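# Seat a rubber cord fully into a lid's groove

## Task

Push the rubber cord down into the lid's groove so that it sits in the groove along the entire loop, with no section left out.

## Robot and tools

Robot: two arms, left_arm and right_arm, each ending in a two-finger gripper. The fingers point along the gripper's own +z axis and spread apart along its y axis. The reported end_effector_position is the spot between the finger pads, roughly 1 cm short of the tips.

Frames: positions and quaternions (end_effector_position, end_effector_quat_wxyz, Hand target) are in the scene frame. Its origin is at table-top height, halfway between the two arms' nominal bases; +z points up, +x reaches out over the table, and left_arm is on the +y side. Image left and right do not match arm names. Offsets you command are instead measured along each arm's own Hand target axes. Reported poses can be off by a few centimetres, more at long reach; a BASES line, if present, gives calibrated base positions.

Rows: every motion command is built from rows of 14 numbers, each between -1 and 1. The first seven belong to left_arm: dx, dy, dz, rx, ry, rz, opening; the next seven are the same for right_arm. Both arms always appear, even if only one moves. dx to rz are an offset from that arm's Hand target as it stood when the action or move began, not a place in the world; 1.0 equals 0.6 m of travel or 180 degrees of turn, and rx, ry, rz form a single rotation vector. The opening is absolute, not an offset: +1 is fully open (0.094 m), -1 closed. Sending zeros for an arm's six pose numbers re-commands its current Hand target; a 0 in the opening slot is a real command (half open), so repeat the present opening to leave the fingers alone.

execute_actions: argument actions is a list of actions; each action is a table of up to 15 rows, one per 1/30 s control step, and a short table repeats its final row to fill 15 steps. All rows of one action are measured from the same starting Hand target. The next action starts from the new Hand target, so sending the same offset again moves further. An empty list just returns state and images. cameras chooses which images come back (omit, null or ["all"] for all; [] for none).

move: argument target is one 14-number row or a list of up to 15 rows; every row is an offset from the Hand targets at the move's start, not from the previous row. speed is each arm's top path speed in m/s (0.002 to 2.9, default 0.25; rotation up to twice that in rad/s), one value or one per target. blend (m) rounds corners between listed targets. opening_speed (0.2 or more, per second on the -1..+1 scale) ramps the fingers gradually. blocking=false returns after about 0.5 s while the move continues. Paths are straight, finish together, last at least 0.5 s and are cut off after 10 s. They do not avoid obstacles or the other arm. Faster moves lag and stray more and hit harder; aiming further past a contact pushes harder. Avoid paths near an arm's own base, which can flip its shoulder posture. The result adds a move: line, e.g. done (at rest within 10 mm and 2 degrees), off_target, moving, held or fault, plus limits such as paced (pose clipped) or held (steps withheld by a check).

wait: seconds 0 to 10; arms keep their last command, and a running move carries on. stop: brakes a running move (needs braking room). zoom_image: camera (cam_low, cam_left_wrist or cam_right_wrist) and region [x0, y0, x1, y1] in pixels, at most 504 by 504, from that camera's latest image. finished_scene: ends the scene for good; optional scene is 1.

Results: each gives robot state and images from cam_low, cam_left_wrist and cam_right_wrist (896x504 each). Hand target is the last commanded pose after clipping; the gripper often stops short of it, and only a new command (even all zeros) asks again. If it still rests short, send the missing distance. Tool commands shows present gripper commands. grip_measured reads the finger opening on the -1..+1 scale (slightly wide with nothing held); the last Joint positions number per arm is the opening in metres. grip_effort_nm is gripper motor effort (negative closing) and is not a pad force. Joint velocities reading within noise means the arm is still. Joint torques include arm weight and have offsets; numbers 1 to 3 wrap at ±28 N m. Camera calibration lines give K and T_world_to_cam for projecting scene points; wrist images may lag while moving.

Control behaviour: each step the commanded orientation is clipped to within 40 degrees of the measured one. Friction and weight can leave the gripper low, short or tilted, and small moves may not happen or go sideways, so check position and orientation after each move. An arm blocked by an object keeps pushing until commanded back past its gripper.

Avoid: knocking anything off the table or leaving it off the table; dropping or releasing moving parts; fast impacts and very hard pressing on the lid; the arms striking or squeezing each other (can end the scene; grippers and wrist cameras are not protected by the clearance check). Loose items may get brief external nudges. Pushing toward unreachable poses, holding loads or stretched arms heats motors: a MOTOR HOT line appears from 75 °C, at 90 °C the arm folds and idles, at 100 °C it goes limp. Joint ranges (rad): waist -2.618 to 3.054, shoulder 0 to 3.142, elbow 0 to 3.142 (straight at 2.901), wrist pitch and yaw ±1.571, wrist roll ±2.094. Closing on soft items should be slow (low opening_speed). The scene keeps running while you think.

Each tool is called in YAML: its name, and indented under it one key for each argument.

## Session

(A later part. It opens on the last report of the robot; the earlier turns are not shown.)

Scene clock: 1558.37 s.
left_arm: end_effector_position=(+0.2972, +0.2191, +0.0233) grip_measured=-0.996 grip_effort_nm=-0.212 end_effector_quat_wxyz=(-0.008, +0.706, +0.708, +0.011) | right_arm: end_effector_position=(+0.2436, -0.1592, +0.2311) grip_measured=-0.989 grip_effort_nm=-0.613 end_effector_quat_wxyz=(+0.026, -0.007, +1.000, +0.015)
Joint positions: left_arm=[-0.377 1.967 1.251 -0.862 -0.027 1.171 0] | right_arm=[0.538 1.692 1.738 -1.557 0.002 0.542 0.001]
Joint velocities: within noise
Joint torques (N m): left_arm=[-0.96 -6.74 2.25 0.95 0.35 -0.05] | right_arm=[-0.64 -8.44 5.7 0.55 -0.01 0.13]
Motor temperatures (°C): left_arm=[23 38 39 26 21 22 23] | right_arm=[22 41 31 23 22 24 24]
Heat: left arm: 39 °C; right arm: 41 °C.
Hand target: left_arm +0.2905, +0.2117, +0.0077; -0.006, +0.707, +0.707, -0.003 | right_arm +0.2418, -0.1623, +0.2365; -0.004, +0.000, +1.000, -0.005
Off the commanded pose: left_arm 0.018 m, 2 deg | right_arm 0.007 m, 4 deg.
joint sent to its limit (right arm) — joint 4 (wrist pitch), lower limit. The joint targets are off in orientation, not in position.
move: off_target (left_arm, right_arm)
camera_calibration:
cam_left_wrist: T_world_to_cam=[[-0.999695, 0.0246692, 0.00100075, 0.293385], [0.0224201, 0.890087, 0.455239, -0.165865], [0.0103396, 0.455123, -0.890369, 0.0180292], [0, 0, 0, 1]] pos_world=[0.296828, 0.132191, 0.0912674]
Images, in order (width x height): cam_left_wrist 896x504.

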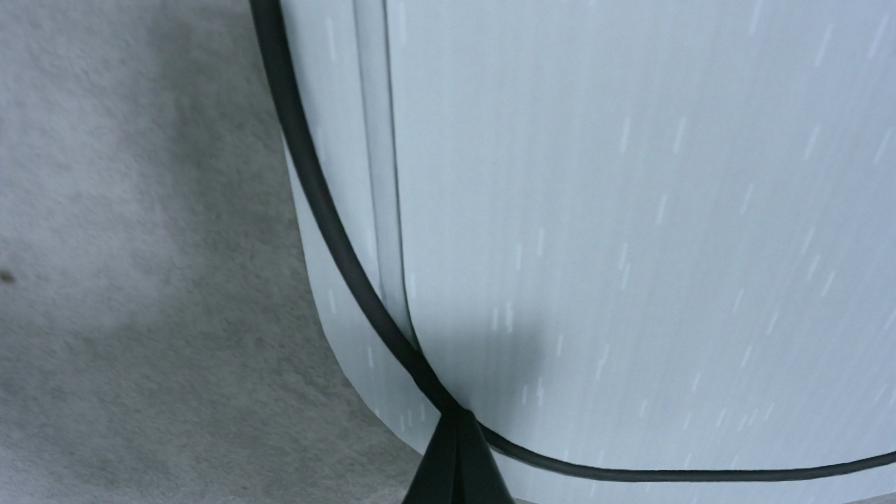

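move:
  target:
    - [0,0.005,-0.055,0,0,0,-1,0,0,0,0,0,0,-1]
    - [-0.006,0.024,-0.055,0,0,0,-1,0,0,0,0,0,0,-1]
    - [-0.008,0.019,-0.004,0,0,0,-1,0,0,0,0,0,0,-1]
    - [-0.013,0.011,-0.004,0,0,0,-1,0,0,0,0,0,0,-1]
  speed: [0.1,0.1,0.1,0.06]
  cameras: ["cam_left_wrist"]

zoom_image:
  camera: "cam_left_wrist"
  region: [330, 200, 590, 450]

Scene clock: 1564.13 s.
left_arm: end_effector_position=(+0.3030, +0.2092, +0.0239) grip_measured=-0.996 grip_effort_nm=-0.212 end_effector_quat_wxyz=(-0.007, +0.706, +0.708, +0.006) | right_arm: end_effector_position=(+0.2436, -0.1592, +0.2311) grip_measured=-0.989 grip_effort_nm=-0.608 end_effector_quat_wxyz=(+0.026, -0.007, +1.000, +0.015)
Joint positions: left_arm=[-0.392 1.999 1.301 -0.882 -0.017 1.158 0] | right_arm=[0.538 1.692 1.738 -1.557 0.002 0.542 0.001]
Joint velocities: within noise
Joint torques (N m): left_arm=[-0.95 -7.43 2.33 0.88 0.29 -0.08] | right_arm=[-0.64 -8.39 5.71 0.57 0.01 0.16]
Motor temperatures (°C): left_arm=[23 37 39 26 21 22 23] | right_arm=[22 41 31 23 22 24 24]
Heat: left arm: 39 °C; right arm: 41 °C.
Hand target: left_arm +0.2972, +0.2038, +0.0100; -0.006, +0.707, +0.707, -0.003 | right_arm +0.2418, -0.1623, +0.2365; -0.004, +0.000, +1.000, -0.005
Off the commanded pose: left_arm 0.016 m, 1 deg | right_arm 0.007 m, 4 deg.
joint sent to its limit (right arm) — joint 4 (wrist pitch), lower limit. The joint targets are off in orientation, not in position.
move: off_target (left_arm, right_arm)
camera_calibration:
cam_left_wrist: T_world_to_cam=[[-0.999641, 0.0261155, 0.00590775, 0.298979], [0.0259948, 0.893692, 0.447927, -0.159057], [0.00641813, 0.44792, -0.894051, 0.025727], [0, 0, 0, 1]] pos_world=[0.302841, 0.122816, 0.0924808]
Images, in order (width x height): cam_left_wrist 896x504.

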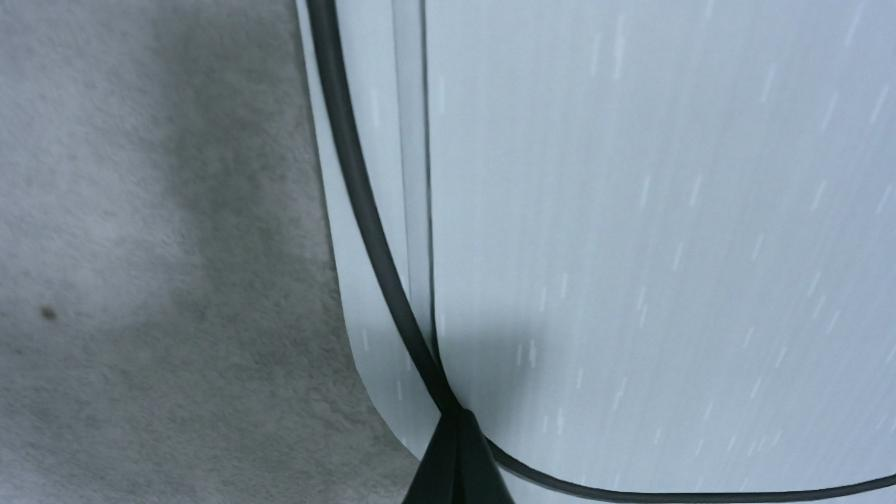

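Scaled by 1.938 from the camera's 896x504 image, which has a finer 1280x720 frame.

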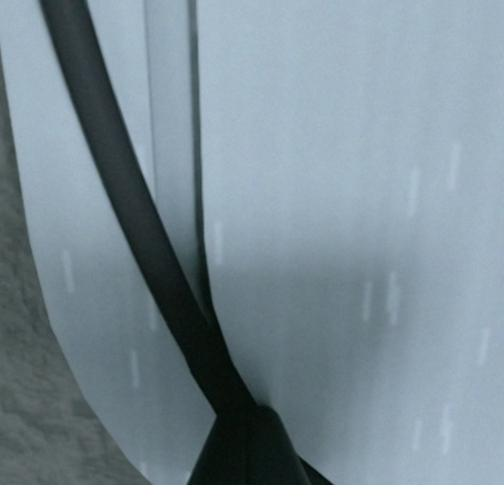

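move:
  target:
    - [0,0.006,-0.055,0,0,0,-1,0,0,0,0,0,0,-1]
    - [-0.008,0.021,-0.055,0,0,0,-1,0,0,0,0,0,0,-1]
    - [-0.0095,0.016,0,0,0,0,-1,0,0,0,0,0,0,-1]
    - [-0.013,0.007,0,0,0,0,-1,0,0,0,0,0,0,-1]
  speed: [0.1,0.1,0.1,0.06]
  cameras: ["cam_left_wrist"]

zoom_image:
  camera: "cam_left_wrist"
  region: [330, 200, 590, 450]

Scene clock: 1570.50 s.
left_arm: end_effector_position=(+0.3076, +0.2014, +0.0239) grip_measured=-0.996 grip_effort_nm=-0.208 end_effector_quat_wxyz=(-0.006, +0.707, +0.708, +0.007) | right_arm: end_effector_position=(+0.2436, -0.1592, +0.2311) grip_measured=-0.989 grip_effort_nm=-0.603 end_effector_quat_wxyz=(+0.026, -0.007, +1.000, +0.015)
Joint positions: left_arm=[-0.406 2.022 1.335 -0.891 -0.017 1.144 0] | right_arm=[0.538 1.692 1.738 -1.557 0.002 0.542 0.001]
Joint velocities: within noise
Joint torques (N m): left_arm=[-0.9 -7.76 2.19 0.86 0.26 -0.03] | right_arm=[-0.75 -8.47 5.75 0.57 0.02 0.13]
Motor temperatures (°C): left_arm=[23 37 38 26 21 22 23] | right_arm=[22 41 31 23 22 24 24]
Heat: left arm: 38 °C; right arm: 41 °C.
Hand target: left_arm +0.3015, +0.1962, +0.0099; -0.006, +0.707, +0.707, -0.003 | right_arm +0.2418, -0.1623, +0.2365; -0.004, +0.000, +1.000, -0.005
Off the commanded pose: left_arm 0.016 m, 1 deg | right_arm 0.007 m, 4 deg.
joint sent to its limit (right arm) — joint 4 (wrist pitch), lower limit. The joint targets are off in orientation, not in position.
move: off_target (left_arm, right_arm)
camera_calibration:
cam_left_wrist: T_world_to_cam=[[-0.999641, 0.0264909, 0.00404825, 0.3037], [0.0255064, 0.894188, 0.446965, -0.152157], [0.00822058, 0.446907, -0.894542, 0.0288469], [0, 0, 0, 1]] pos_world=[0.307234, 0.11512, 0.092584]
Images, in order (width x height): cam_left_wrist 896x504.

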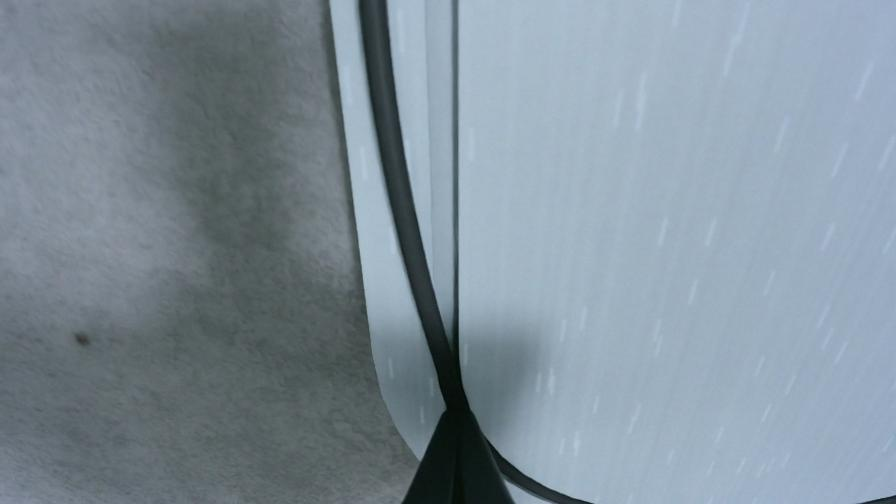

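Scaled by 1.938 from the camera's 896x504 image, which has a finer 1280x720 frame.

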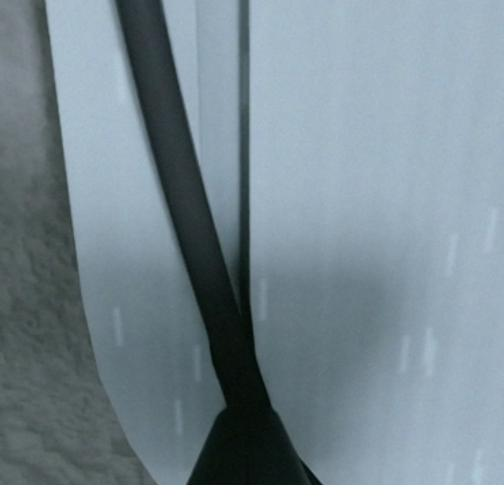

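move:
  target:
    - [0,0.006,-0.055,0,0,0,-1,0,0,0,0,0,0,-1]
    - [-0.0095,0.018,-0.055,0,0,0,-1,0,0,0,0,0,0,-1]
    - [-0.012,0.013,0,0,0,0,-1,0,0,0,0,0,0,-1]
    - [-0.0153,0.005,0,0,0,0,-1,0,0,0,0,0,0,-1]
  speed: [0.1,0.1,0.1,0.06]
  cameras: ["cam_left_wrist"]

zoom_image:
  camera: "cam_left_wrist"
  region: [330, 200, 590, 450]

Scene clock: 1577.80 s.
left_arm: end_effector_position=(+0.3092, +0.1913, +0.0241) grip_measured=-0.996 grip_effort_nm=-0.208 end_effector_quat_wxyz=(-0.007, +0.707, +0.707, +0.004) | right_arm: end_effector_position=(+0.2436, -0.1592, +0.2311) grip_measured=-0.989 grip_effort_nm=-0.608 end_effector_quat_wxyz=(+0.026, -0.007, +1.000, +0.015)
Joint positions: left_arm=[-0.427 2.044 1.37 -0.907 -0.012 1.124 0] | right_arm=[0.538 1.692 1.738 -1.557 0.002 0.542 0.001]
Joint velocities: within noise
Joint torques (N m): left_arm=[-0.62 -7.87 2.26 0.93 0.23 -0.09] | right_arm=[-0.66 -8.5 5.7 0.57 0.01 0.15]
Motor temperatures (°C): left_arm=[23 37 38 26 21 22 23] | right_arm=[22 41 31 23 22 24 24]
Heat: left arm: 38 °C; right arm: 41 °C.
Hand target: left_arm +0.3045, +0.1869, +0.0099; -0.006, +0.707, +0.707, -0.003 | right_arm +0.2418, -0.1623, +0.2365; -0.004, +0.000, +1.000, -0.005
Off the commanded pose: left_arm 0.016 m, 1 deg | right_arm 0.007 m, 4 deg.
joint sent to its limit (right arm) — joint 4 (wrist pitch), lower limit. The joint targets are off in orientation, not in position.
move: off_target (left_arm, right_arm)
camera_calibration:
cam_left_wrist: T_world_to_cam=[[-0.999579, 0.0276079, 0.00888889, 0.305285], [0.0286827, 0.895483, 0.44417, -0.144444], [0.00430276, 0.444238, -0.895899, 0.0353201], [0, 0, 0, 1]] pos_world=[0.309148, 0.105228, 0.0930872]
Images, in order (width x height): cam_left_wrist 896x504.

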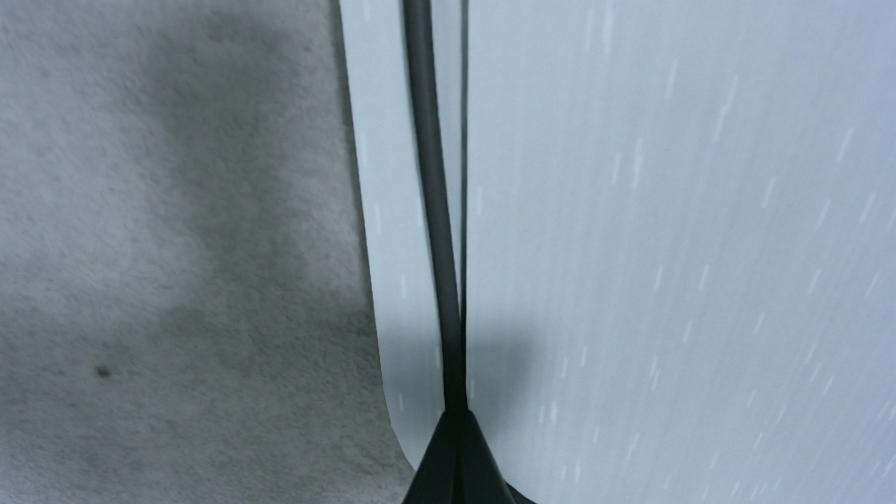

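Scaled by 1.938 from the camera's 896x504 image, which has a finer 1280x720 frame.

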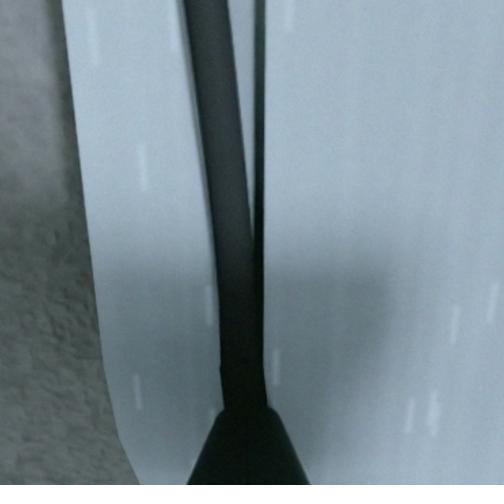

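move:
  target:
    - [0,0.006,-0.055,0,0,0,-1,0,0,0,0,0,0,-1]
    - [-0.0115,0.011,-0.055,0,0,0,-1,0,0,0,0,0,0,-1]
    - [-0.014,0.008,0,0,0,0,-1,0,0,0,0,0,0,-1]
    - [-0.0157,0.002,0,0,0,0,-1,0,0,0,0,0,0,-1]
    - [-0.0157,0.004,-0.055,0,0,0,-1,0,0,0,0,0,0,-1]
    - [-0.0265,0.009,-0.055,0,0,0,-1,0,0,0,0,0,0,-1]
    - [-0.029,0.0065,0,0,0,0,-1,0,0,0,0,0,0,-1]
    - [-0.0307,0.002,0,0,0,0,-1,0,0,0,0,0,0,-1]
  speed: [0.1,0.1,0.1,0.06,0.1,0.1,0.1,0.06]
  cameras: ["cam_left_wrist"]

zoom_image:
  camera: "cam_left_wrist"
  region: [330, 200, 590, 450]

Scene clock: 1588.17 s.
left_arm: end_effector_position=(+0.3101, +0.1723, +0.0245) grip_measured=-0.996 grip_effort_nm=-0.212 end_effector_quat_wxyz=(-0.004, +0.707, +0.707, +0.003) | right_arm: end_effector_position=(+0.2436, -0.1592, +0.2311) grip_measured=-0.989 grip_effort_nm=-0.603 end_effector_quat_wxyz=(+0.026, -0.007, +1.000, +0.015)
Joint positions: left_arm=[-0.47 2.072 1.414 -0.919 -0.009 1.081 0] | right_arm=[0.538 1.692 1.738 -1.557 0.002 0.542 0.001]
Joint velocities: within noise
Joint torques (N m): left_arm=[-0.72 -7.65 2.58 0.83 0.17 0.02] | right_arm=[-0.68 -8.4 5.72 0.59 0.03 0.13]
Motor temperatures (°C): left_arm=[23 37 37 26 21 22 23] | right_arm=[22 41 31 23 22 24 24]
Heat: left arm: 37 °C; right arm: 41 °C.
Hand target: left_arm +0.3056, +0.1685, +0.0097; -0.006, +0.707, +0.707, -0.003 | right_arm +0.2418, -0.1623, +0.2365; -0.004, +0.000, +1.000, -0.005
Off the commanded pose: left_arm 0.016 m, 1 deg | right_arm 0.007 m, 4 deg.
joint sent to its limit (right arm) — joint 4 (wrist pitch), lower limit. The joint targets are off in orientation, not in position.
move: off_target (left_arm, right_arm)
camera_calibration:
cam_left_wrist: T_world_to_cam=[[-0.999591, 0.0279993, 0.00581445, 0.306743], [0.0276992, 0.89746, 0.440224, -0.127543], [0.00710772, 0.440205, -0.897869, 0.0439192], [0, 0, 0, 1]] pos_world=[0.309838, 0.0865426, 0.0937977]
Images, in order (width x height): cam_left_wrist 896x504.

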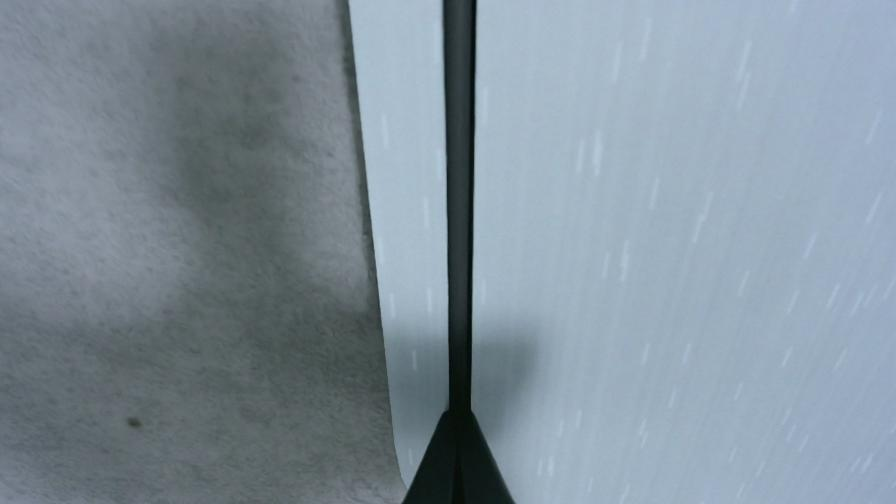

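Scaled by 1.938 from the camera's 896x504 image, which has a finer 1280x720 frame.

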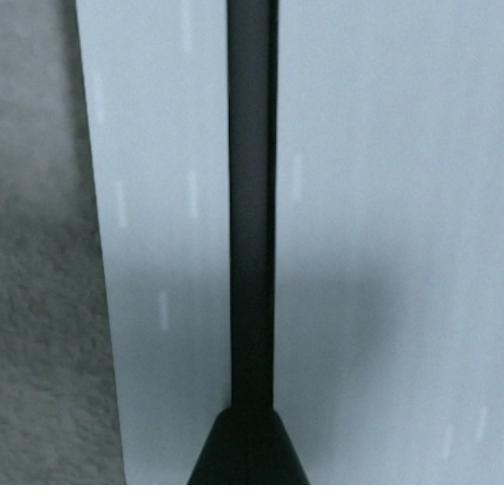

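move:
  target:
    - [0,0.006,-0.055,0,0,0,-1,0,0,0,0,0,0,-1]
    - [-0.0167,0.008,-0.055,0,0,0,-1,0,0,0,0,0,0,-1]
    - [-0.0183,0.006,0,0,0,0,-1,0,0,0,0,0,0,-1]
    - [-0.0183,0.006,-0.055,0,0,0,-1,0,0,0,0,0,0,-1]
    - [-0.0337,0.0085,-0.055,0,0,0,-1,0,0,0,0,0,0,-1]
    - [-0.035,0.0065,0,0,0,0,-1,0,0,0,0,0,0,-1]
  speed: 0.1
  cameras: ["cam_left_wrist"]

zoom_image:
  camera: "cam_left_wrist"
  region: [330, 200, 590, 450]

Scene clock: 1596.50 s.
left_arm: end_effector_position=(+0.3117, +0.1500, +0.0254) grip_measured=-0.996 grip_effort_nm=-0.212 end_effector_quat_wxyz=(-0.003, +0.708, +0.706, +0.002) | right_arm: end_effector_position=(+0.2436, -0.1592, +0.2311) grip_measured=-0.989 grip_effort_nm=-0.603 end_effector_quat_wxyz=(+0.026, -0.007, +1.000, +0.015)
Joint positions: left_arm=[-0.517 2.113 1.482 -0.945 -0.005 1.038 0] | right_arm=[0.538 1.692 1.738 -1.557 0.002 0.542 0.001]
Joint velocities: within noise
Joint torques (N m): left_arm=[-0.55 -7.72 3.25 0.75 0.11 -0.07] | right_arm=[-0.64 -8.46 5.68 0.57 0.01 0.14]
Motor temperatures (°C): left_arm=[23 37 37 26 21 22 23] | right_arm=[22 41 31 23 22 24 24]
Heat: left arm: 37 °C; right arm: 41 °C.
Hand target: left_arm +0.3094, +0.1475, +0.0096; -0.006, +0.707, +0.707, -0.003 | right_arm +0.2418, -0.1623, +0.2365; -0.004, +0.000, +1.000, -0.005
Off the commanded pose: left_arm 0.016 m, 1 deg | right_arm 0.007 m, 4 deg.
joint sent to its limit (right arm) — joint 4 (wrist pitch), lower limit. The joint targets are off in orientation, not in position.
move: off_target (left_arm, right_arm)
camera_calibration:
cam_left_wrist: T_world_to_cam=[[-0.999484, 0.03147, 0.00639098, 0.308334], [0.0311025, 0.899169, 0.436495, -0.109235], [0.00798989, 0.436468, -0.899684, 0.0549031], [0, 0, 0, 1]] pos_world=[0.311133, 0.064554, 0.0951053]
Images, in order (width x height): cam_left_wrist 896x504.

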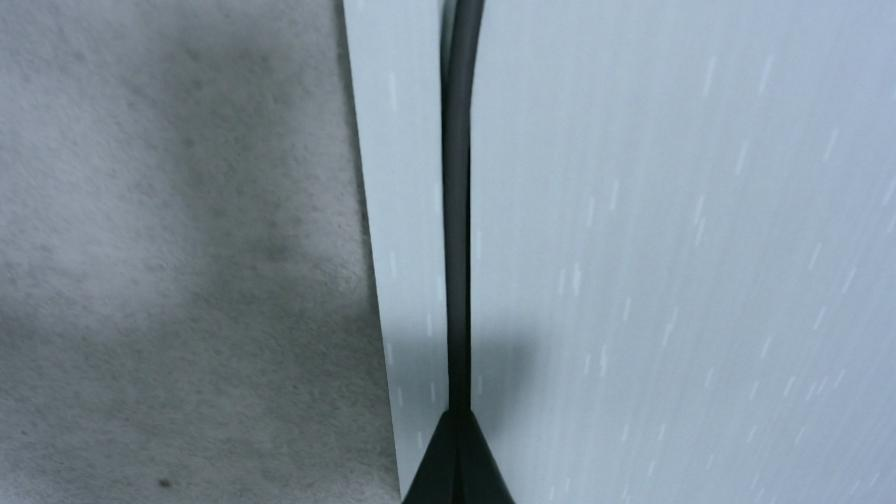

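Scaled by 1.938 from the camera's 896x504 image, which has a finer 1280x720 frame.

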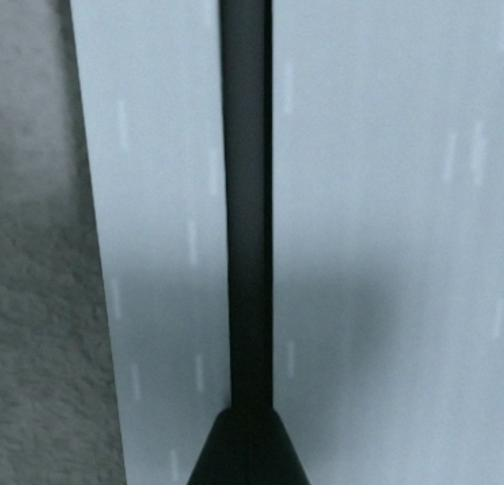

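move:
  target:
    - [0,0.003,-0.055,0,0,0,-1,0,0,0,0,0,0,-1]
    - [-0.0147,0.003,-0.055,0,0,0,-1,0,0,0,0,0,0,-1]
    - [-0.0167,0.001,0,0,0,0,-1,0,0,0,0,0,0,-1]
    - [-0.0167,0.003,-0.055,0,0,0,-1,0,0,0,0,0,0,-1]
    - [-0.0317,0.003,-0.055,0,0,0,-1,0,0,0,0,0,0,-1]
    - [-0.0333,0.001,0,0,0,0,-1,0,0,0,0,0,0,-1]
    - [-0.0333,0.003,-0.055,0,0,0,-1,0,0,0,0,0,0,-1]
    - [-0.0483,0.003,-0.055,0,0,0,-1,0,0,0,0,0,0,-1]
    - [-0.05,0.001,0,0,0,0,-1,0,0,0,0,0,0,-1]
  speed: 0.1
  cameras: ["cam_left_wrist"]

zoom_image:
  camera: "cam_left_wrist"
  region: [330, 200, 590, 450]

Scene clock: 1605.93 s.
left_arm: end_effector_position=(+0.3120, +0.1204, +0.0257) grip_measured=-0.996 grip_effort_nm=-0.212 end_effector_quat_wxyz=(-0.004, +0.708, +0.706, +0.002) | right_arm: end_effector_position=(+0.2436, -0.1592, +0.2311) grip_measured=-0.989 grip_effort_nm=-0.608 end_effector_quat_wxyz=(+0.026, -0.007, +1.000, +0.015)
Joint positions: left_arm=[-0.58 2.172 1.579 -0.985 -0.004 0.976 0] | right_arm=[0.538 1.692 1.738 -1.557 0.002 0.542 0.001]
Joint velocities: within noise
Joint torques (N m): left_arm=[-0.32 -8.08 3.33 0.88 0.19 -0.03] | right_arm=[-0.75 -8.49 5.72 0.56 0 0.12]
Motor temperatures (°C): left_arm=[23 37 37 26 21 22 23] | right_arm=[22 40 31 23 22 24 24]
Heat: left arm: 37 °C; right arm: 40 °C.
Hand target: left_arm +0.3101, +0.1175, +0.0094; -0.006, +0.707, +0.707, -0.003 | right_arm +0.2418, -0.1623, +0.2365; -0.004, +0.000, +1.000, -0.005
Off the commanded pose: left_arm 0.017 m, 1 deg | right_arm 0.007 m, 4 deg.
joint sent to its limit (right arm) — joint 4 (wrist pitch), lower limit. The joint targets are off in orientation, not in position.
move: off_target (left_arm, right_arm)
camera_calibration:
cam_left_wrist: T_world_to_cam=[[-0.999464, 0.0318309, 0.00771104, 0.309425], [0.0319982, 0.898816, 0.437156, -0.0829963], [0.00698423, 0.437168, -0.899353, 0.0683901], [0, 0, 0, 1]] pos_world=[0.311437, 0.0348513, 0.0954031]
Images, in order (width x height): cam_left_wrist 896x504.

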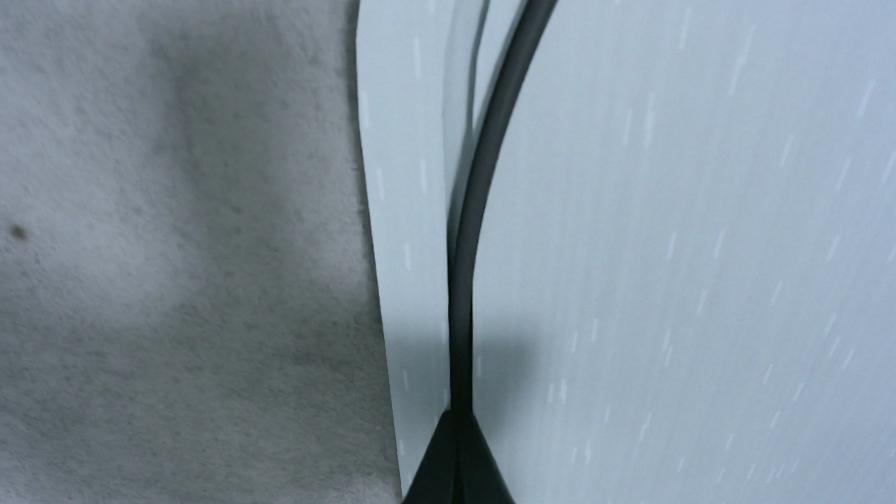

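Scaled by 1.938 from the camera's 896x504 image, which has a finer 1280x720 frame.

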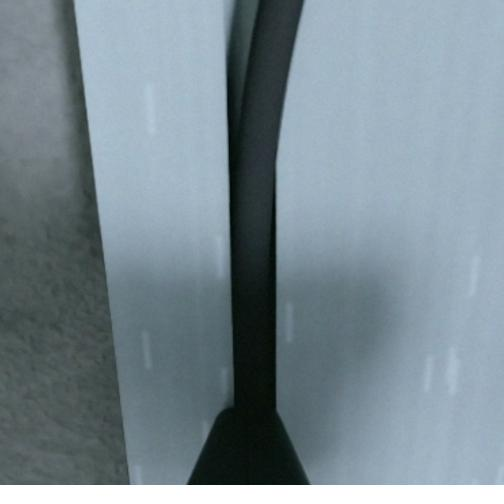

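move:
  target:
    - [0,0,-0.055,0,0,0,-1,0,0,0,0,0,0,-1]
    - [-0.0133,-0.002,-0.055,0,0,0,-1,0,0,0,0,0,0,-1]
    - [-0.015,0.0,0,0,0,0,-1,0,0,0,0,0,0,-1]
    - [-0.015,0,-0.055,0,0,0,-1,0,0,0,0,0,0,-1]
    - [-0.0283,-0.003,-0.055,0,0,0,-1,0,0,0,0,0,0,-1]
    - [-0.03,-0.0015,0,0,0,0,-1,0,0,0,0,0,0,-1]
    - [-0.031,0.003,0,0,0,0,-1,0,0,0,0,0,0,-1]
  speed: 0.1
  cameras: ["cam_left_wrist"]

zoom_image:
  camera: "cam_left_wrist"
  region: [330, 200, 590, 450]

Scene clock: 1612.80 s.
left_arm: end_effector_position=(+0.3100, +0.1028, +0.0262) grip_measured=-0.996 grip_effort_nm=-0.212 end_effector_quat_wxyz=(-0.005, +0.709, +0.705, +0.002) | right_arm: end_effector_position=(+0.2436, -0.1592, +0.2311) grip_measured=-0.989 grip_effort_nm=-0.603 end_effector_quat_wxyz=(+0.026, -0.007, +1.000, +0.015)
Joint positions: left_arm=[-0.618 2.205 1.636 -1.011 -0.005 0.94 0] | right_arm=[0.538 1.692 1.738 -1.557 0.002 0.542 0.001]
Joint velocities: within noise
Joint torques (N m): left_arm=[0.02 -7.19 4.52 0.82 0.17 -0.01] | right_arm=[-0.68 -8.43 5.72 0.58 0 0.14]
Motor temperatures (°C): left_arm=[23 37 37 26 21 22 23] | right_arm=[22 40 31 23 22 24 24]
Heat: left arm: 37 °C; right arm: 40 °C.
Hand target: left_arm +0.3119, +0.0990, +0.0093; -0.006, +0.707, +0.707, -0.003 | right_arm +0.2418, -0.1623, +0.2365; -0.004, +0.000, +1.000, -0.005
Off the commanded pose: left_arm 0.017 m, 1 deg | right_arm 0.007 m, 4 deg.
joint sent to its limit (right arm) — joint 4 (wrist pitch), lower limit. The joint targets are off in orientation, not in position.
move: off_target (left_arm, right_arm)
camera_calibration:
cam_left_wrist: T_world_to_cam=[[-0.999376, 0.0340963, 0.00925511, 0.307774], [0.0346951, 0.897695, 0.439249, -0.0681597], [0.00666851, 0.439296, -0.898318, 0.0763729], [0, 0, 0, 1]] pos_world=[0.309437, 0.0171424, 0.0956977]
Images, in order (width x height): cam_left_wrist 896x504.

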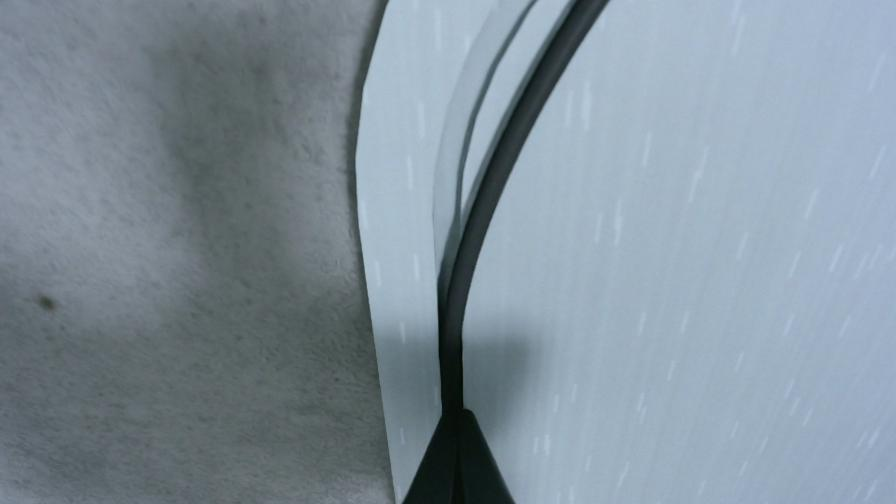

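Scaled by 1.938 from the camera's 896x504 image, which has a finer 1280x720 frame.

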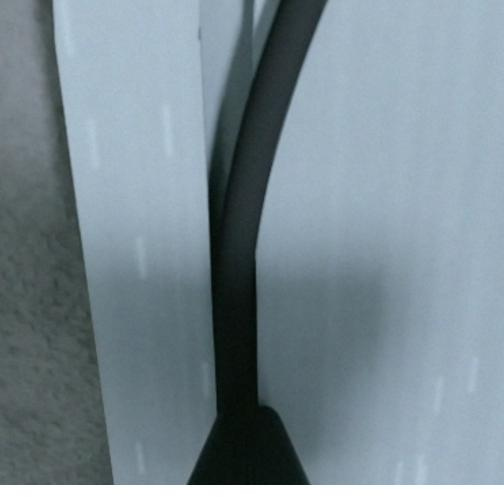

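move:
  target:
    - [0,0,-0.055,0,0,0,-1,0,0,0,0,0,0,-1]
    - [-0.0133,-0.003,-0.055,0,0,0,-1,0,0,0,0,0,0,-1]
    - [-0.015,0.0,0,0,0,0,-1,0,0,0,0,0,0,-1]
    - [-0.015,0.004,0,0,0,0,-1,0,0,0,0,0,0,-1]
    - [-0.015,0,-0.055,0,0,0,-1,0,0,0,0,0,0,-1]
    - [-0.0283,-0.003,-0.055,0,0,0,-1,0,0,0,0,0,0,-1]
    - [-0.03,-0.0,0,0,0,0,-1,0,0,0,0,0,0,-1]
    - [-0.031,0.004,0,0,0,0,-1,0,0,0,0,0,0,-1]
  speed: 0.1
  cameras: ["cam_left_wrist"]

zoom_image:
  camera: "cam_left_wrist"
  region: [330, 200, 590, 450]

Scene clock: 1622.17 s.
left_arm: end_effector_position=(+0.3121, +0.0833, +0.0265) grip_measured=-0.996 grip_effort_nm=-0.212 end_effector_quat_wxyz=(-0.005, +0.710, +0.704, +0.002) | right_arm: end_effector_position=(+0.2436, -0.1592, +0.2311) grip_measured=-0.989 grip_effort_nm=-0.598 end_effector_quat_wxyz=(+0.026, -0.007, +1.000, +0.015)
Joint positions: left_arm=[-0.651 2.256 1.721 -1.045 -0.004 0.908 0] | right_arm=[0.538 1.692 1.738 -1.557 0.002 0.542 0.001]
Joint velocities: within noise
Joint torques (N m): left_arm=[0.02 -7.76 4.7 0.83 0.18 0] | right_arm=[-0.66 -8.46 5.74 0.58 -0.01 0.13]
Motor temperatures (°C): left_arm=[23 37 37 26 21 22 23] | right_arm=[22 40 31 23 22 24 24]
Heat: left arm: 37 °C; right arm: 40 °C.
Hand target: left_arm +0.3143, +0.0803, +0.0092; -0.006, +0.707, +0.707, -0.003 | right_arm +0.2418, -0.1623, +0.2365; -0.004, +0.000, +1.000, -0.005
Off the commanded pose: left_arm 0.018 m, 1 deg | right_arm 0.007 m, 4 deg.
joint sent to its limit (right arm) — joint 4 (wrist pitch), lower limit. The joint targets are off in orientation, not in position.
move: off_target (left_arm, right_arm)
camera_calibration:
cam_left_wrist: T_world_to_cam=[[-0.999313, 0.0360317, 0.00870299, 0.310366], [0.0362027, 0.89828, 0.43793, -0.0512421], [0.00796165, 0.437944, -0.898967, 0.0849436], [0, 0, 0, 1]] pos_world=[0.311332, -0.00235383, 0.0961009]
Images, in order (width x height): cam_left_wrist 896x504.

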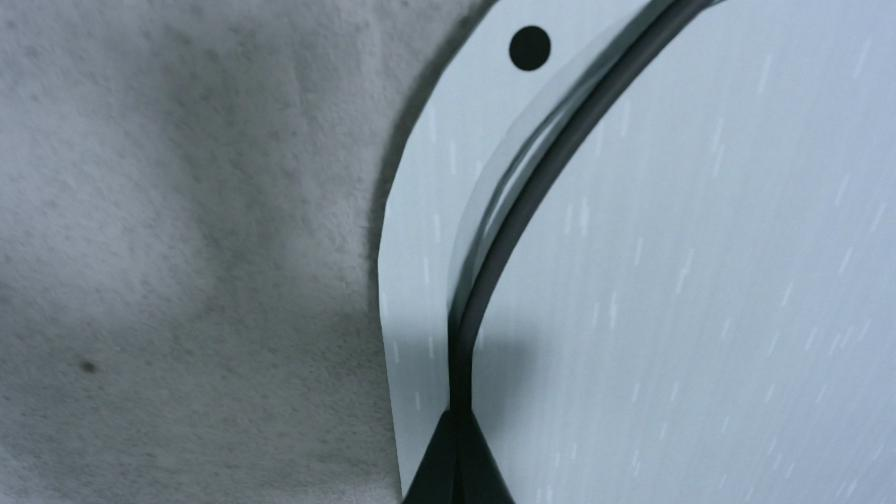

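Scaled by 1.938 from the camera's 896x504 image, which has a finer 1280x720 frame.

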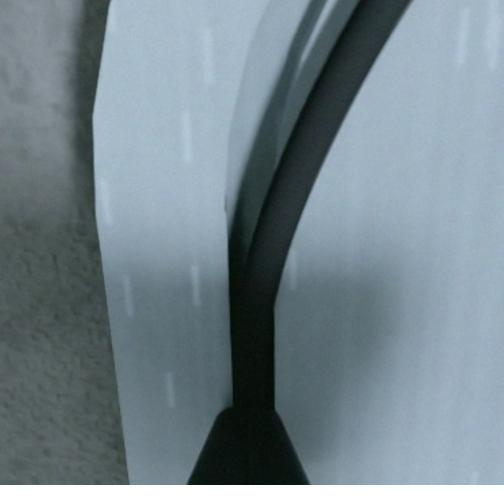

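move:
  target:
    - [0,0,-0.055,0,0,0,-1,0,0,0,0,0,0,-1]
    - [-0.0133,-0.005,-0.055,0,0,0,-1,0,0,0,0,0,0,-1]
    - [-0.015,-0.003,0,0,0,0,-1,0,0,0,0,0,0,-1]
    - [-0.015,0.0015,0,0,0,0,-1,0,0,0,0,0,0,-1]
    - [-0.015,-0.002,-0.055,0,0,0,-1,0,0,0,0,0,0,-1]
    - [-0.0283,-0.006,-0.055,0,0,0,-1,0,0,0,0,0,0,-1]
    - [-0.03,-0.003,0,0,0,0,-1,0,0,0,0,0,0,-1]
    - [-0.031,0.001,0,0,0,0,-1,0,0,0,0,0,0,-1]
  speed: 0.1
  cameras: ["cam_left_wrist"]

zoom_image:
  camera: "cam_left_wrist"
  region: [330, 200, 590, 450]

Scene clock: 1633.10 s.
left_arm: end_effector_position=(+0.3153, +0.0619, +0.0264) grip_measured=-0.996 grip_effort_nm=-0.203 end_effector_quat_wxyz=(+0.003, +0.710, +0.704, +0.001) | right_arm: end_effector_position=(+0.2436, -0.1592, +0.2311) grip_measured=-0.989 grip_effort_nm=-0.603 end_effector_quat_wxyz=(+0.026, -0.007, +1.000, +0.015)
Joint positions: left_arm=[-0.684 2.305 1.805 -1.064 -0.002 0.877 0] | right_arm=[0.538 1.692 1.738 -1.557 0.002 0.542 0.001]
Joint velocities: within noise
Joint torques (N m): left_arm=[0.17 -8.23 4.97 0.67 0.11 0.05] | right_arm=[-0.64 -8.42 5.67 0.57 0.01 0.13]
Motor temperatures (°C): left_arm=[23 37 37 26 21 22 23] | right_arm=[22 40 31 23 22 24 24]
Heat: left arm: 37 °C; right arm: 40 °C.
Hand target: left_arm +0.3149, +0.0617, +0.0091; -0.006, +0.707, +0.707, -0.003 | right_arm +0.2418, -0.1623, +0.2365; -0.004, +0.000, +1.000, -0.005
Off the commanded pose: left_arm 0.017 m, 1 deg | right_arm 0.007 m, 4 deg.
joint sent to its limit (right arm) — joint 4 (wrist pitch), lower limit. The joint targets are off in orientation, not in position.
move: off_target (left_arm, right_arm)
camera_calibration:
cam_left_wrist: T_world_to_cam=[[-0.99932, 0.0368163, -0.0021349, 0.31453], [0.0323617, 0.903222, 0.427952, -0.0310234], [0.0176839, 0.427592, -0.903799, 0.0918129], [0, 0, 0, 1]] pos_world=[0.313697, -0.0228173, 0.0969284]
Images, in order (width x height): cam_left_wrist 896x504.

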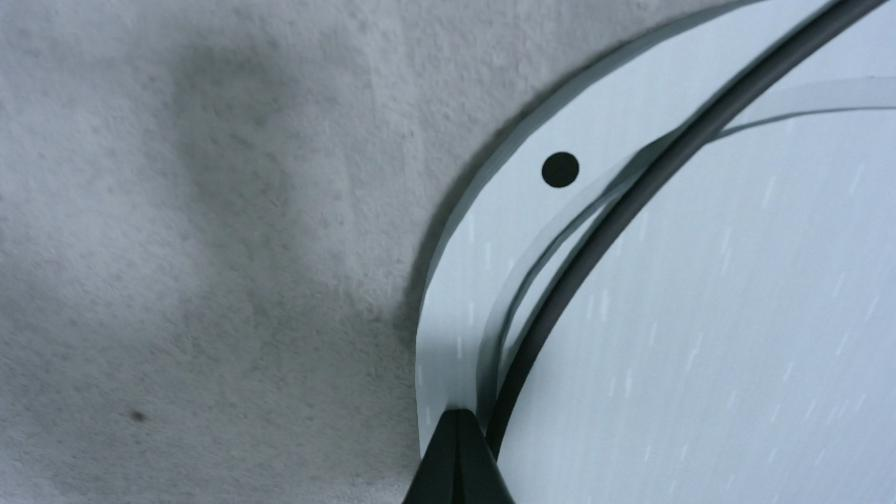

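Scaled by 1.938 from the camera's 896x504 image, which has a finer 1280x720 frame.

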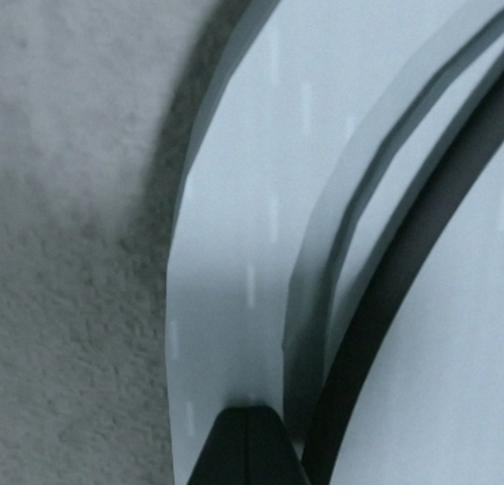

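move:
  target:
    - [0,0,-0.055,0,0,0,-1,0,0,0,0,0,0,-1]
    - [0.009,-0.014,-0.055,0,0,0,-1,0,0,0,0,0,0,-1]
    - [0.008,-0.009,0,0,0,0,-1,0,0,0,0,0,0,-1]
    - [0.007,-0.005,0,0,0,0,-1,0,0,0,0,0,0,-1]
  speed: 0.1
  cameras: ["cam_left_wrist"]

zoom_image:
  camera: "cam_left_wrist"
  region: [330, 200, 590, 450]

Scene clock: 1640.10 s.
left_arm: end_effector_position=(+0.3129, +0.0654, +0.0251) grip_measured=-0.996 grip_effort_nm=-0.208 end_effector_quat_wxyz=(-0.002, +0.709, +0.705, +0.001) | right_arm: end_effector_position=(+0.2436, -0.1592, +0.2311) grip_measured=-0.989 grip_effort_nm=-0.608 end_effector_quat_wxyz=(+0.026, -0.007, +1.000, +0.015)
Joint positions: left_arm=[-0.682 2.3 1.791 -1.066 -0.003 0.875 0] | right_arm=[0.538 1.692 1.738 -1.557 0.002 0.542 0.001]
Joint velocities: within noise
Joint torques (N m): left_arm=[0.29 -9.46 3.23 0.81 0.19 0.03] | right_arm=[-0.69 -8.43 5.76 0.58 0.02 0.16]
Motor temperatures (°C): left_arm=[23 37 37 26 21 22 23] | right_arm=[22 40 31 23 22 24 24]
Heat: left arm: 37 °C; right arm: 40 °C.
Hand target: left_arm +0.3119, +0.0659, +0.0091; -0.006, +0.707, +0.707, -0.003 | right_arm +0.2418, -0.1623, +0.2365; -0.004, +0.000, +1.000, -0.005
Off the commanded pose: left_arm 0.016 m, 1 deg | right_arm 0.007 m, 4 deg.
joint sent to its limit (right arm) — joint 4 (wrist pitch), lower limit. The joint targets are off in orientation, not in position.
move: off_target (left_arm, right_arm)
camera_calibration:
cam_left_wrist: T_world_to_cam=[[-0.999416, 0.0337975, 0.00501421, 0.31204], [0.0326148, 0.899937, 0.434798, -0.033541], [0.0101826, 0.434707, -0.900514, 0.091049], [0, 0, 0, 1]] pos_world=[0.312025, -0.019941, 0.0950098]
Images, in order (width x height): cam_left_wrist 896x504.

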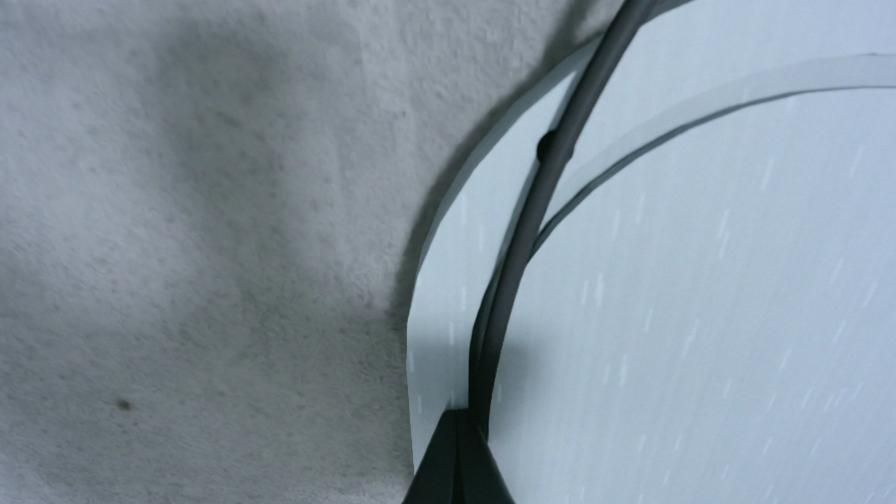

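Scaled by 1.938 from the camera's 896x504 image, which has a finer 1280x720 frame.

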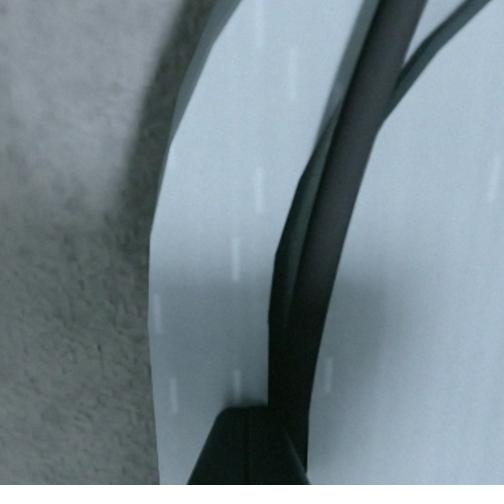

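move:
  target:
    - [0,0,-0.055,0,0,0,-1,0,0,0,0,0,0,-1]
    - [0.0035,-0.006,-0.05,0,0,0,-1,0,0,0,0,0,0,-1]
    - [0.0035,-0.0075,0,0,0,0,-1,0,0,0,0,0,0,-1]
  speed: 0.1
  cameras: ["cam_left_wrist"]

zoom_image:
  camera: "cam_left_wrist"
  region: [330, 200, 590, 450]

Scene clock: 1647.13 s.
left_arm: end_effector_position=(+0.3120, +0.0662, +0.0251) grip_measured=-0.996 grip_effort_nm=-0.208 end_effector_quat_wxyz=(+0.002, +0.709, +0.705, +0.002) | right_arm: end_effector_position=(+0.2436, -0.1592, +0.2311) grip_measured=-0.989 grip_effort_nm=-0.608 end_effector_quat_wxyz=(+0.026, -0.007, +1.000, +0.015)
Joint positions: left_arm=[-0.682 2.287 1.77 -1.049 -0.004 0.875 0] | right_arm=[0.538 1.692 1.738 -1.557 0.002 0.542 0.001]
Joint velocities: within noise
Joint torques (N m): left_arm=[-0.13 -10.14 2.47 0.78 0.17 -0.03] | right_arm=[-0.64 -8.47 5.76 0.59 0.01 0.14]
Motor temperatures (°C): left_arm=[23 37 37 26 21 22 23] | right_arm=[22 40 31 23 22 24 24]
Heat: left arm: 37 °C; right arm: 40 °C.
Hand target: left_arm +0.3074, +0.0680, +0.0093; -0.006, +0.707, +0.707, -0.003 | right_arm +0.2418, -0.1623, +0.2365; -0.004, +0.000, +1.000, -0.005
Off the commanded pose: left_arm 0.017 m, 1 deg | right_arm 0.007 m, 4 deg.
joint sent to its limit (right arm) — joint 4 (wrist pitch), lower limit. The joint targets are off in orientation, not in position.
move: off_target (left_arm, right_arm)
camera_calibration:
cam_left_wrist: T_world_to_cam=[[-0.999428, 0.0337917, -0.00126656, 0.311281], [0.0299505, 0.901965, 0.430769, -0.0335204], [0.0156988, 0.430484, -0.902462, 0.0892982], [0, 0, 0, 1]] pos_world=[0.310705, -0.018726, 0.095422]
Images, in order (width x height): cam_left_wrist 896x504.

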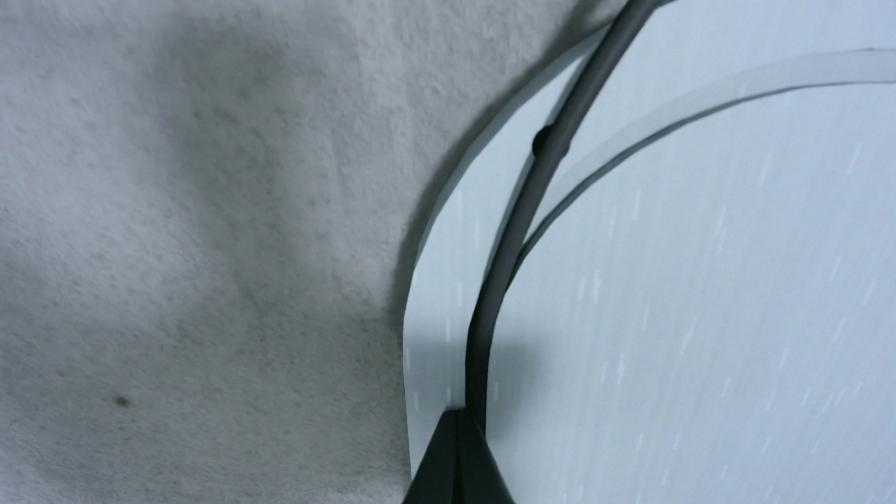

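Scaled by 1.938 from the camera's 896x504 image, which has a finer 1280x720 frame.

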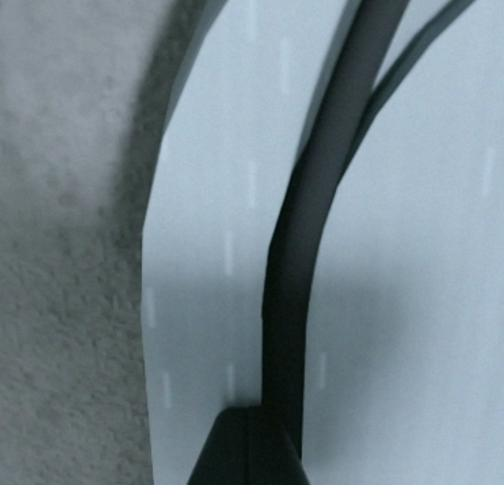

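move:
  target:
    - [0,0,-0.055,0,0,0,-1,0,0,0,0,0,0,-1]
    - [0,-0.003,-0.055,0,0,0,-1,0,0,0,0,0,0,-1]
  speed: 0.1
  cameras: ["cam_left_wrist"]

zoom_image:
  camera: "cam_left_wrist"
  region: [330, 200, 590, 450]

Scene clock: 1651.40 s.
left_arm: end_effector_position=(+0.3066, +0.0708, +0.0279) grip_measured=-0.996 grip_effort_nm=-0.212 end_effector_quat_wxyz=(-0.013, +0.709, +0.705, +0.001) | right_arm: end_effector_position=(+0.2436, -0.1592, +0.2311) grip_measured=-0.989 grip_effort_nm=-0.608 end_effector_quat_wxyz=(+0.026, -0.007, +1.000, +0.015)
Joint positions: left_arm=[-0.682 2.286 1.778 -1.089 -0.004 0.875 0] | right_arm=[0.538 1.692 1.738 -1.557 0.002 0.542 0.001]
Joint velocities: within noise
Joint torques (N m): left_arm=[-0.28 -13.75 6.67 0.03 0.17 -0.03] | right_arm=[-0.69 -8.43 5.78 0.57 0.01 0.14]
Motor temperatures (°C): left_arm=[23 37 37 26 21 22 23] | right_arm=[22 40 31 23 22 24 24]
Heat: left arm: 37 °C; right arm: 40 °C.
Hand target: left_arm +0.3060, +0.0679, +0.0422; -0.006, +0.707, +0.707, -0.003 | right_arm +0.2418, -0.1623, +0.2365; -0.004, +0.000, +1.000, -0.005
Off the commanded pose: left_arm 0.015 m, 1 deg | right_arm 0.007 m, 4 deg.
joint sent to its limit (right arm) — joint 4 (wrist pitch), lower limit. The joint targets are off in orientation, not in position.
move: off_target (left_arm, right_arm)
camera_calibration:
cam_left_wrist: T_world_to_cam=[[-0.999197, 0.0332054, 0.0224036, 0.305089], [0.0397228, 0.893444, 0.447415, -0.0414299], [-0.00515977, 0.447946, -0.894046, 0.0948164], [0, 0, 0, 1]] pos_world=[0.306979, -0.0155879, 0.0964715]
Images, in order (width x height): cam_left_wrist 896x504.

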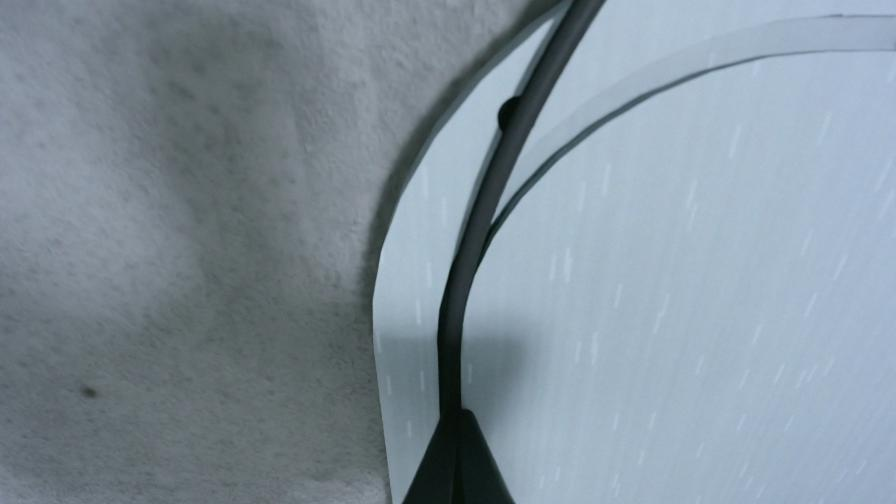

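Scaled by 1.938 from the camera's 896x504 image, which has a finer 1280x720 frame.

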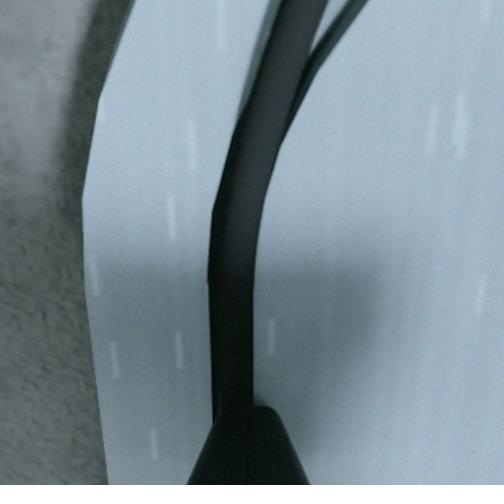

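move:
  target:
    - [-0.005,0.001,0.055,0,0,0,-1,0,0,0,0,0,0,-1]
    - [-0.005,-0.0,0.0,0,0,0,-1,0,0,0,0,0,0,-1]
    - [-0.02,-0.0,0,0,0,0,-1,0,0,0,0,0,0,-1]
    - [-0.02,0.001,0.055,0,0,0,-1,0,0,0,0,0,0,-1]
  speed: 0.1
  cameras: ["cam_left_wrist"]

zoom_image:
  camera: "cam_left_wrist"
  region: [330, 200, 590, 450]

Scene clock: 1666.13 s.
left_arm: end_effector_position=(+0.3073, +0.0573, +0.0263) grip_measured=-0.996 grip_effort_nm=-0.208 end_effector_quat_wxyz=(-0.002, +0.710, +0.704, +0.001) | right_arm: end_effector_position=(+0.2436, -0.1592, +0.2311) grip_measured=-0.989 grip_effort_nm=-0.608 end_effector_quat_wxyz=(+0.026, -0.007, +1.000, +0.015)
Joint positions: left_arm=[-0.704 2.303 1.801 -1.073 -0.003 0.855 0] | right_arm=[0.538 1.692 1.738 -1.557 0.002 0.542 0.001]
Joint velocities: within noise
Joint torques (N m): left_arm=[0.06 -9.14 3.62 0.8 0.16 -0.06] | right_arm=[-0.69 -8.44 5.74 0.57 0 0.13]
Motor temperatures (°C): left_arm=[23 41 39 26 21 22 23] | right_arm=[22 40 31 23 22 24 24]
Heat: left arm: 41 °C; right arm: 40 °C.
Hand target: left_arm +0.3062, +0.0561, +0.0091; -0.006, +0.707, +0.707, -0.003 | right_arm +0.2418, -0.1623, +0.2365; -0.004, +0.000, +1.000, -0.005
Off the commanded pose: left_arm 0.017 m, 1 deg | right_arm 0.007 m, 4 deg.
joint sent to its limit (right arm) — joint 4 (wrist pitch), lower limit. The joint targets are off in orientation, not in position.
move: off_target (left_arm, right_arm)
camera_calibration:
cam_left_wrist: T_world_to_cam=[[-0.99935, 0.0356418, 0.00533724, 0.306609], [0.0344228, 0.900147, 0.434223, -0.0270813], [0.0106722, 0.434125, -0.90079, 0.0955694], [0, 0, 0, 1]] pos_world=[0.306322, -0.02804, 0.0962108]
Images, in order (width x height): cam_left_wrist 896x504.

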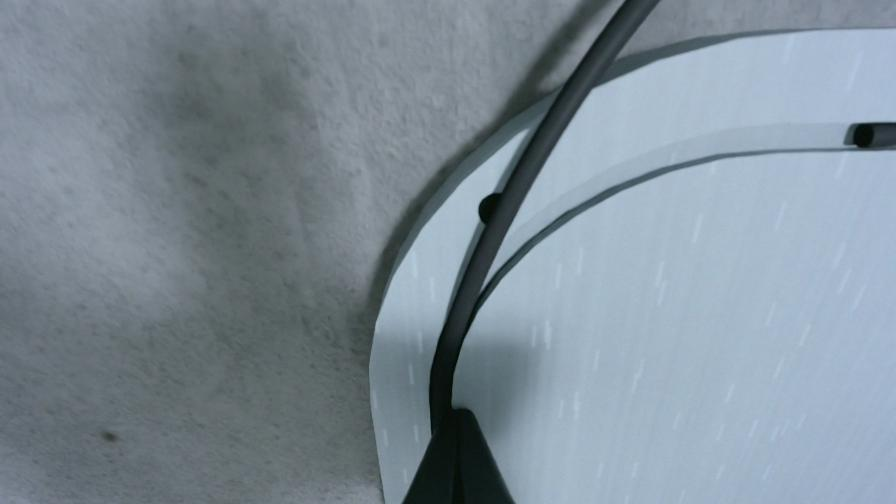

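Scaled by 1.938 from the camera's 896x504 image, which has a finer 1280x720 frame.

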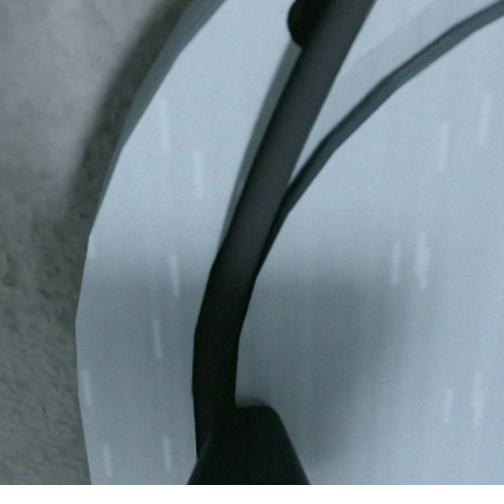

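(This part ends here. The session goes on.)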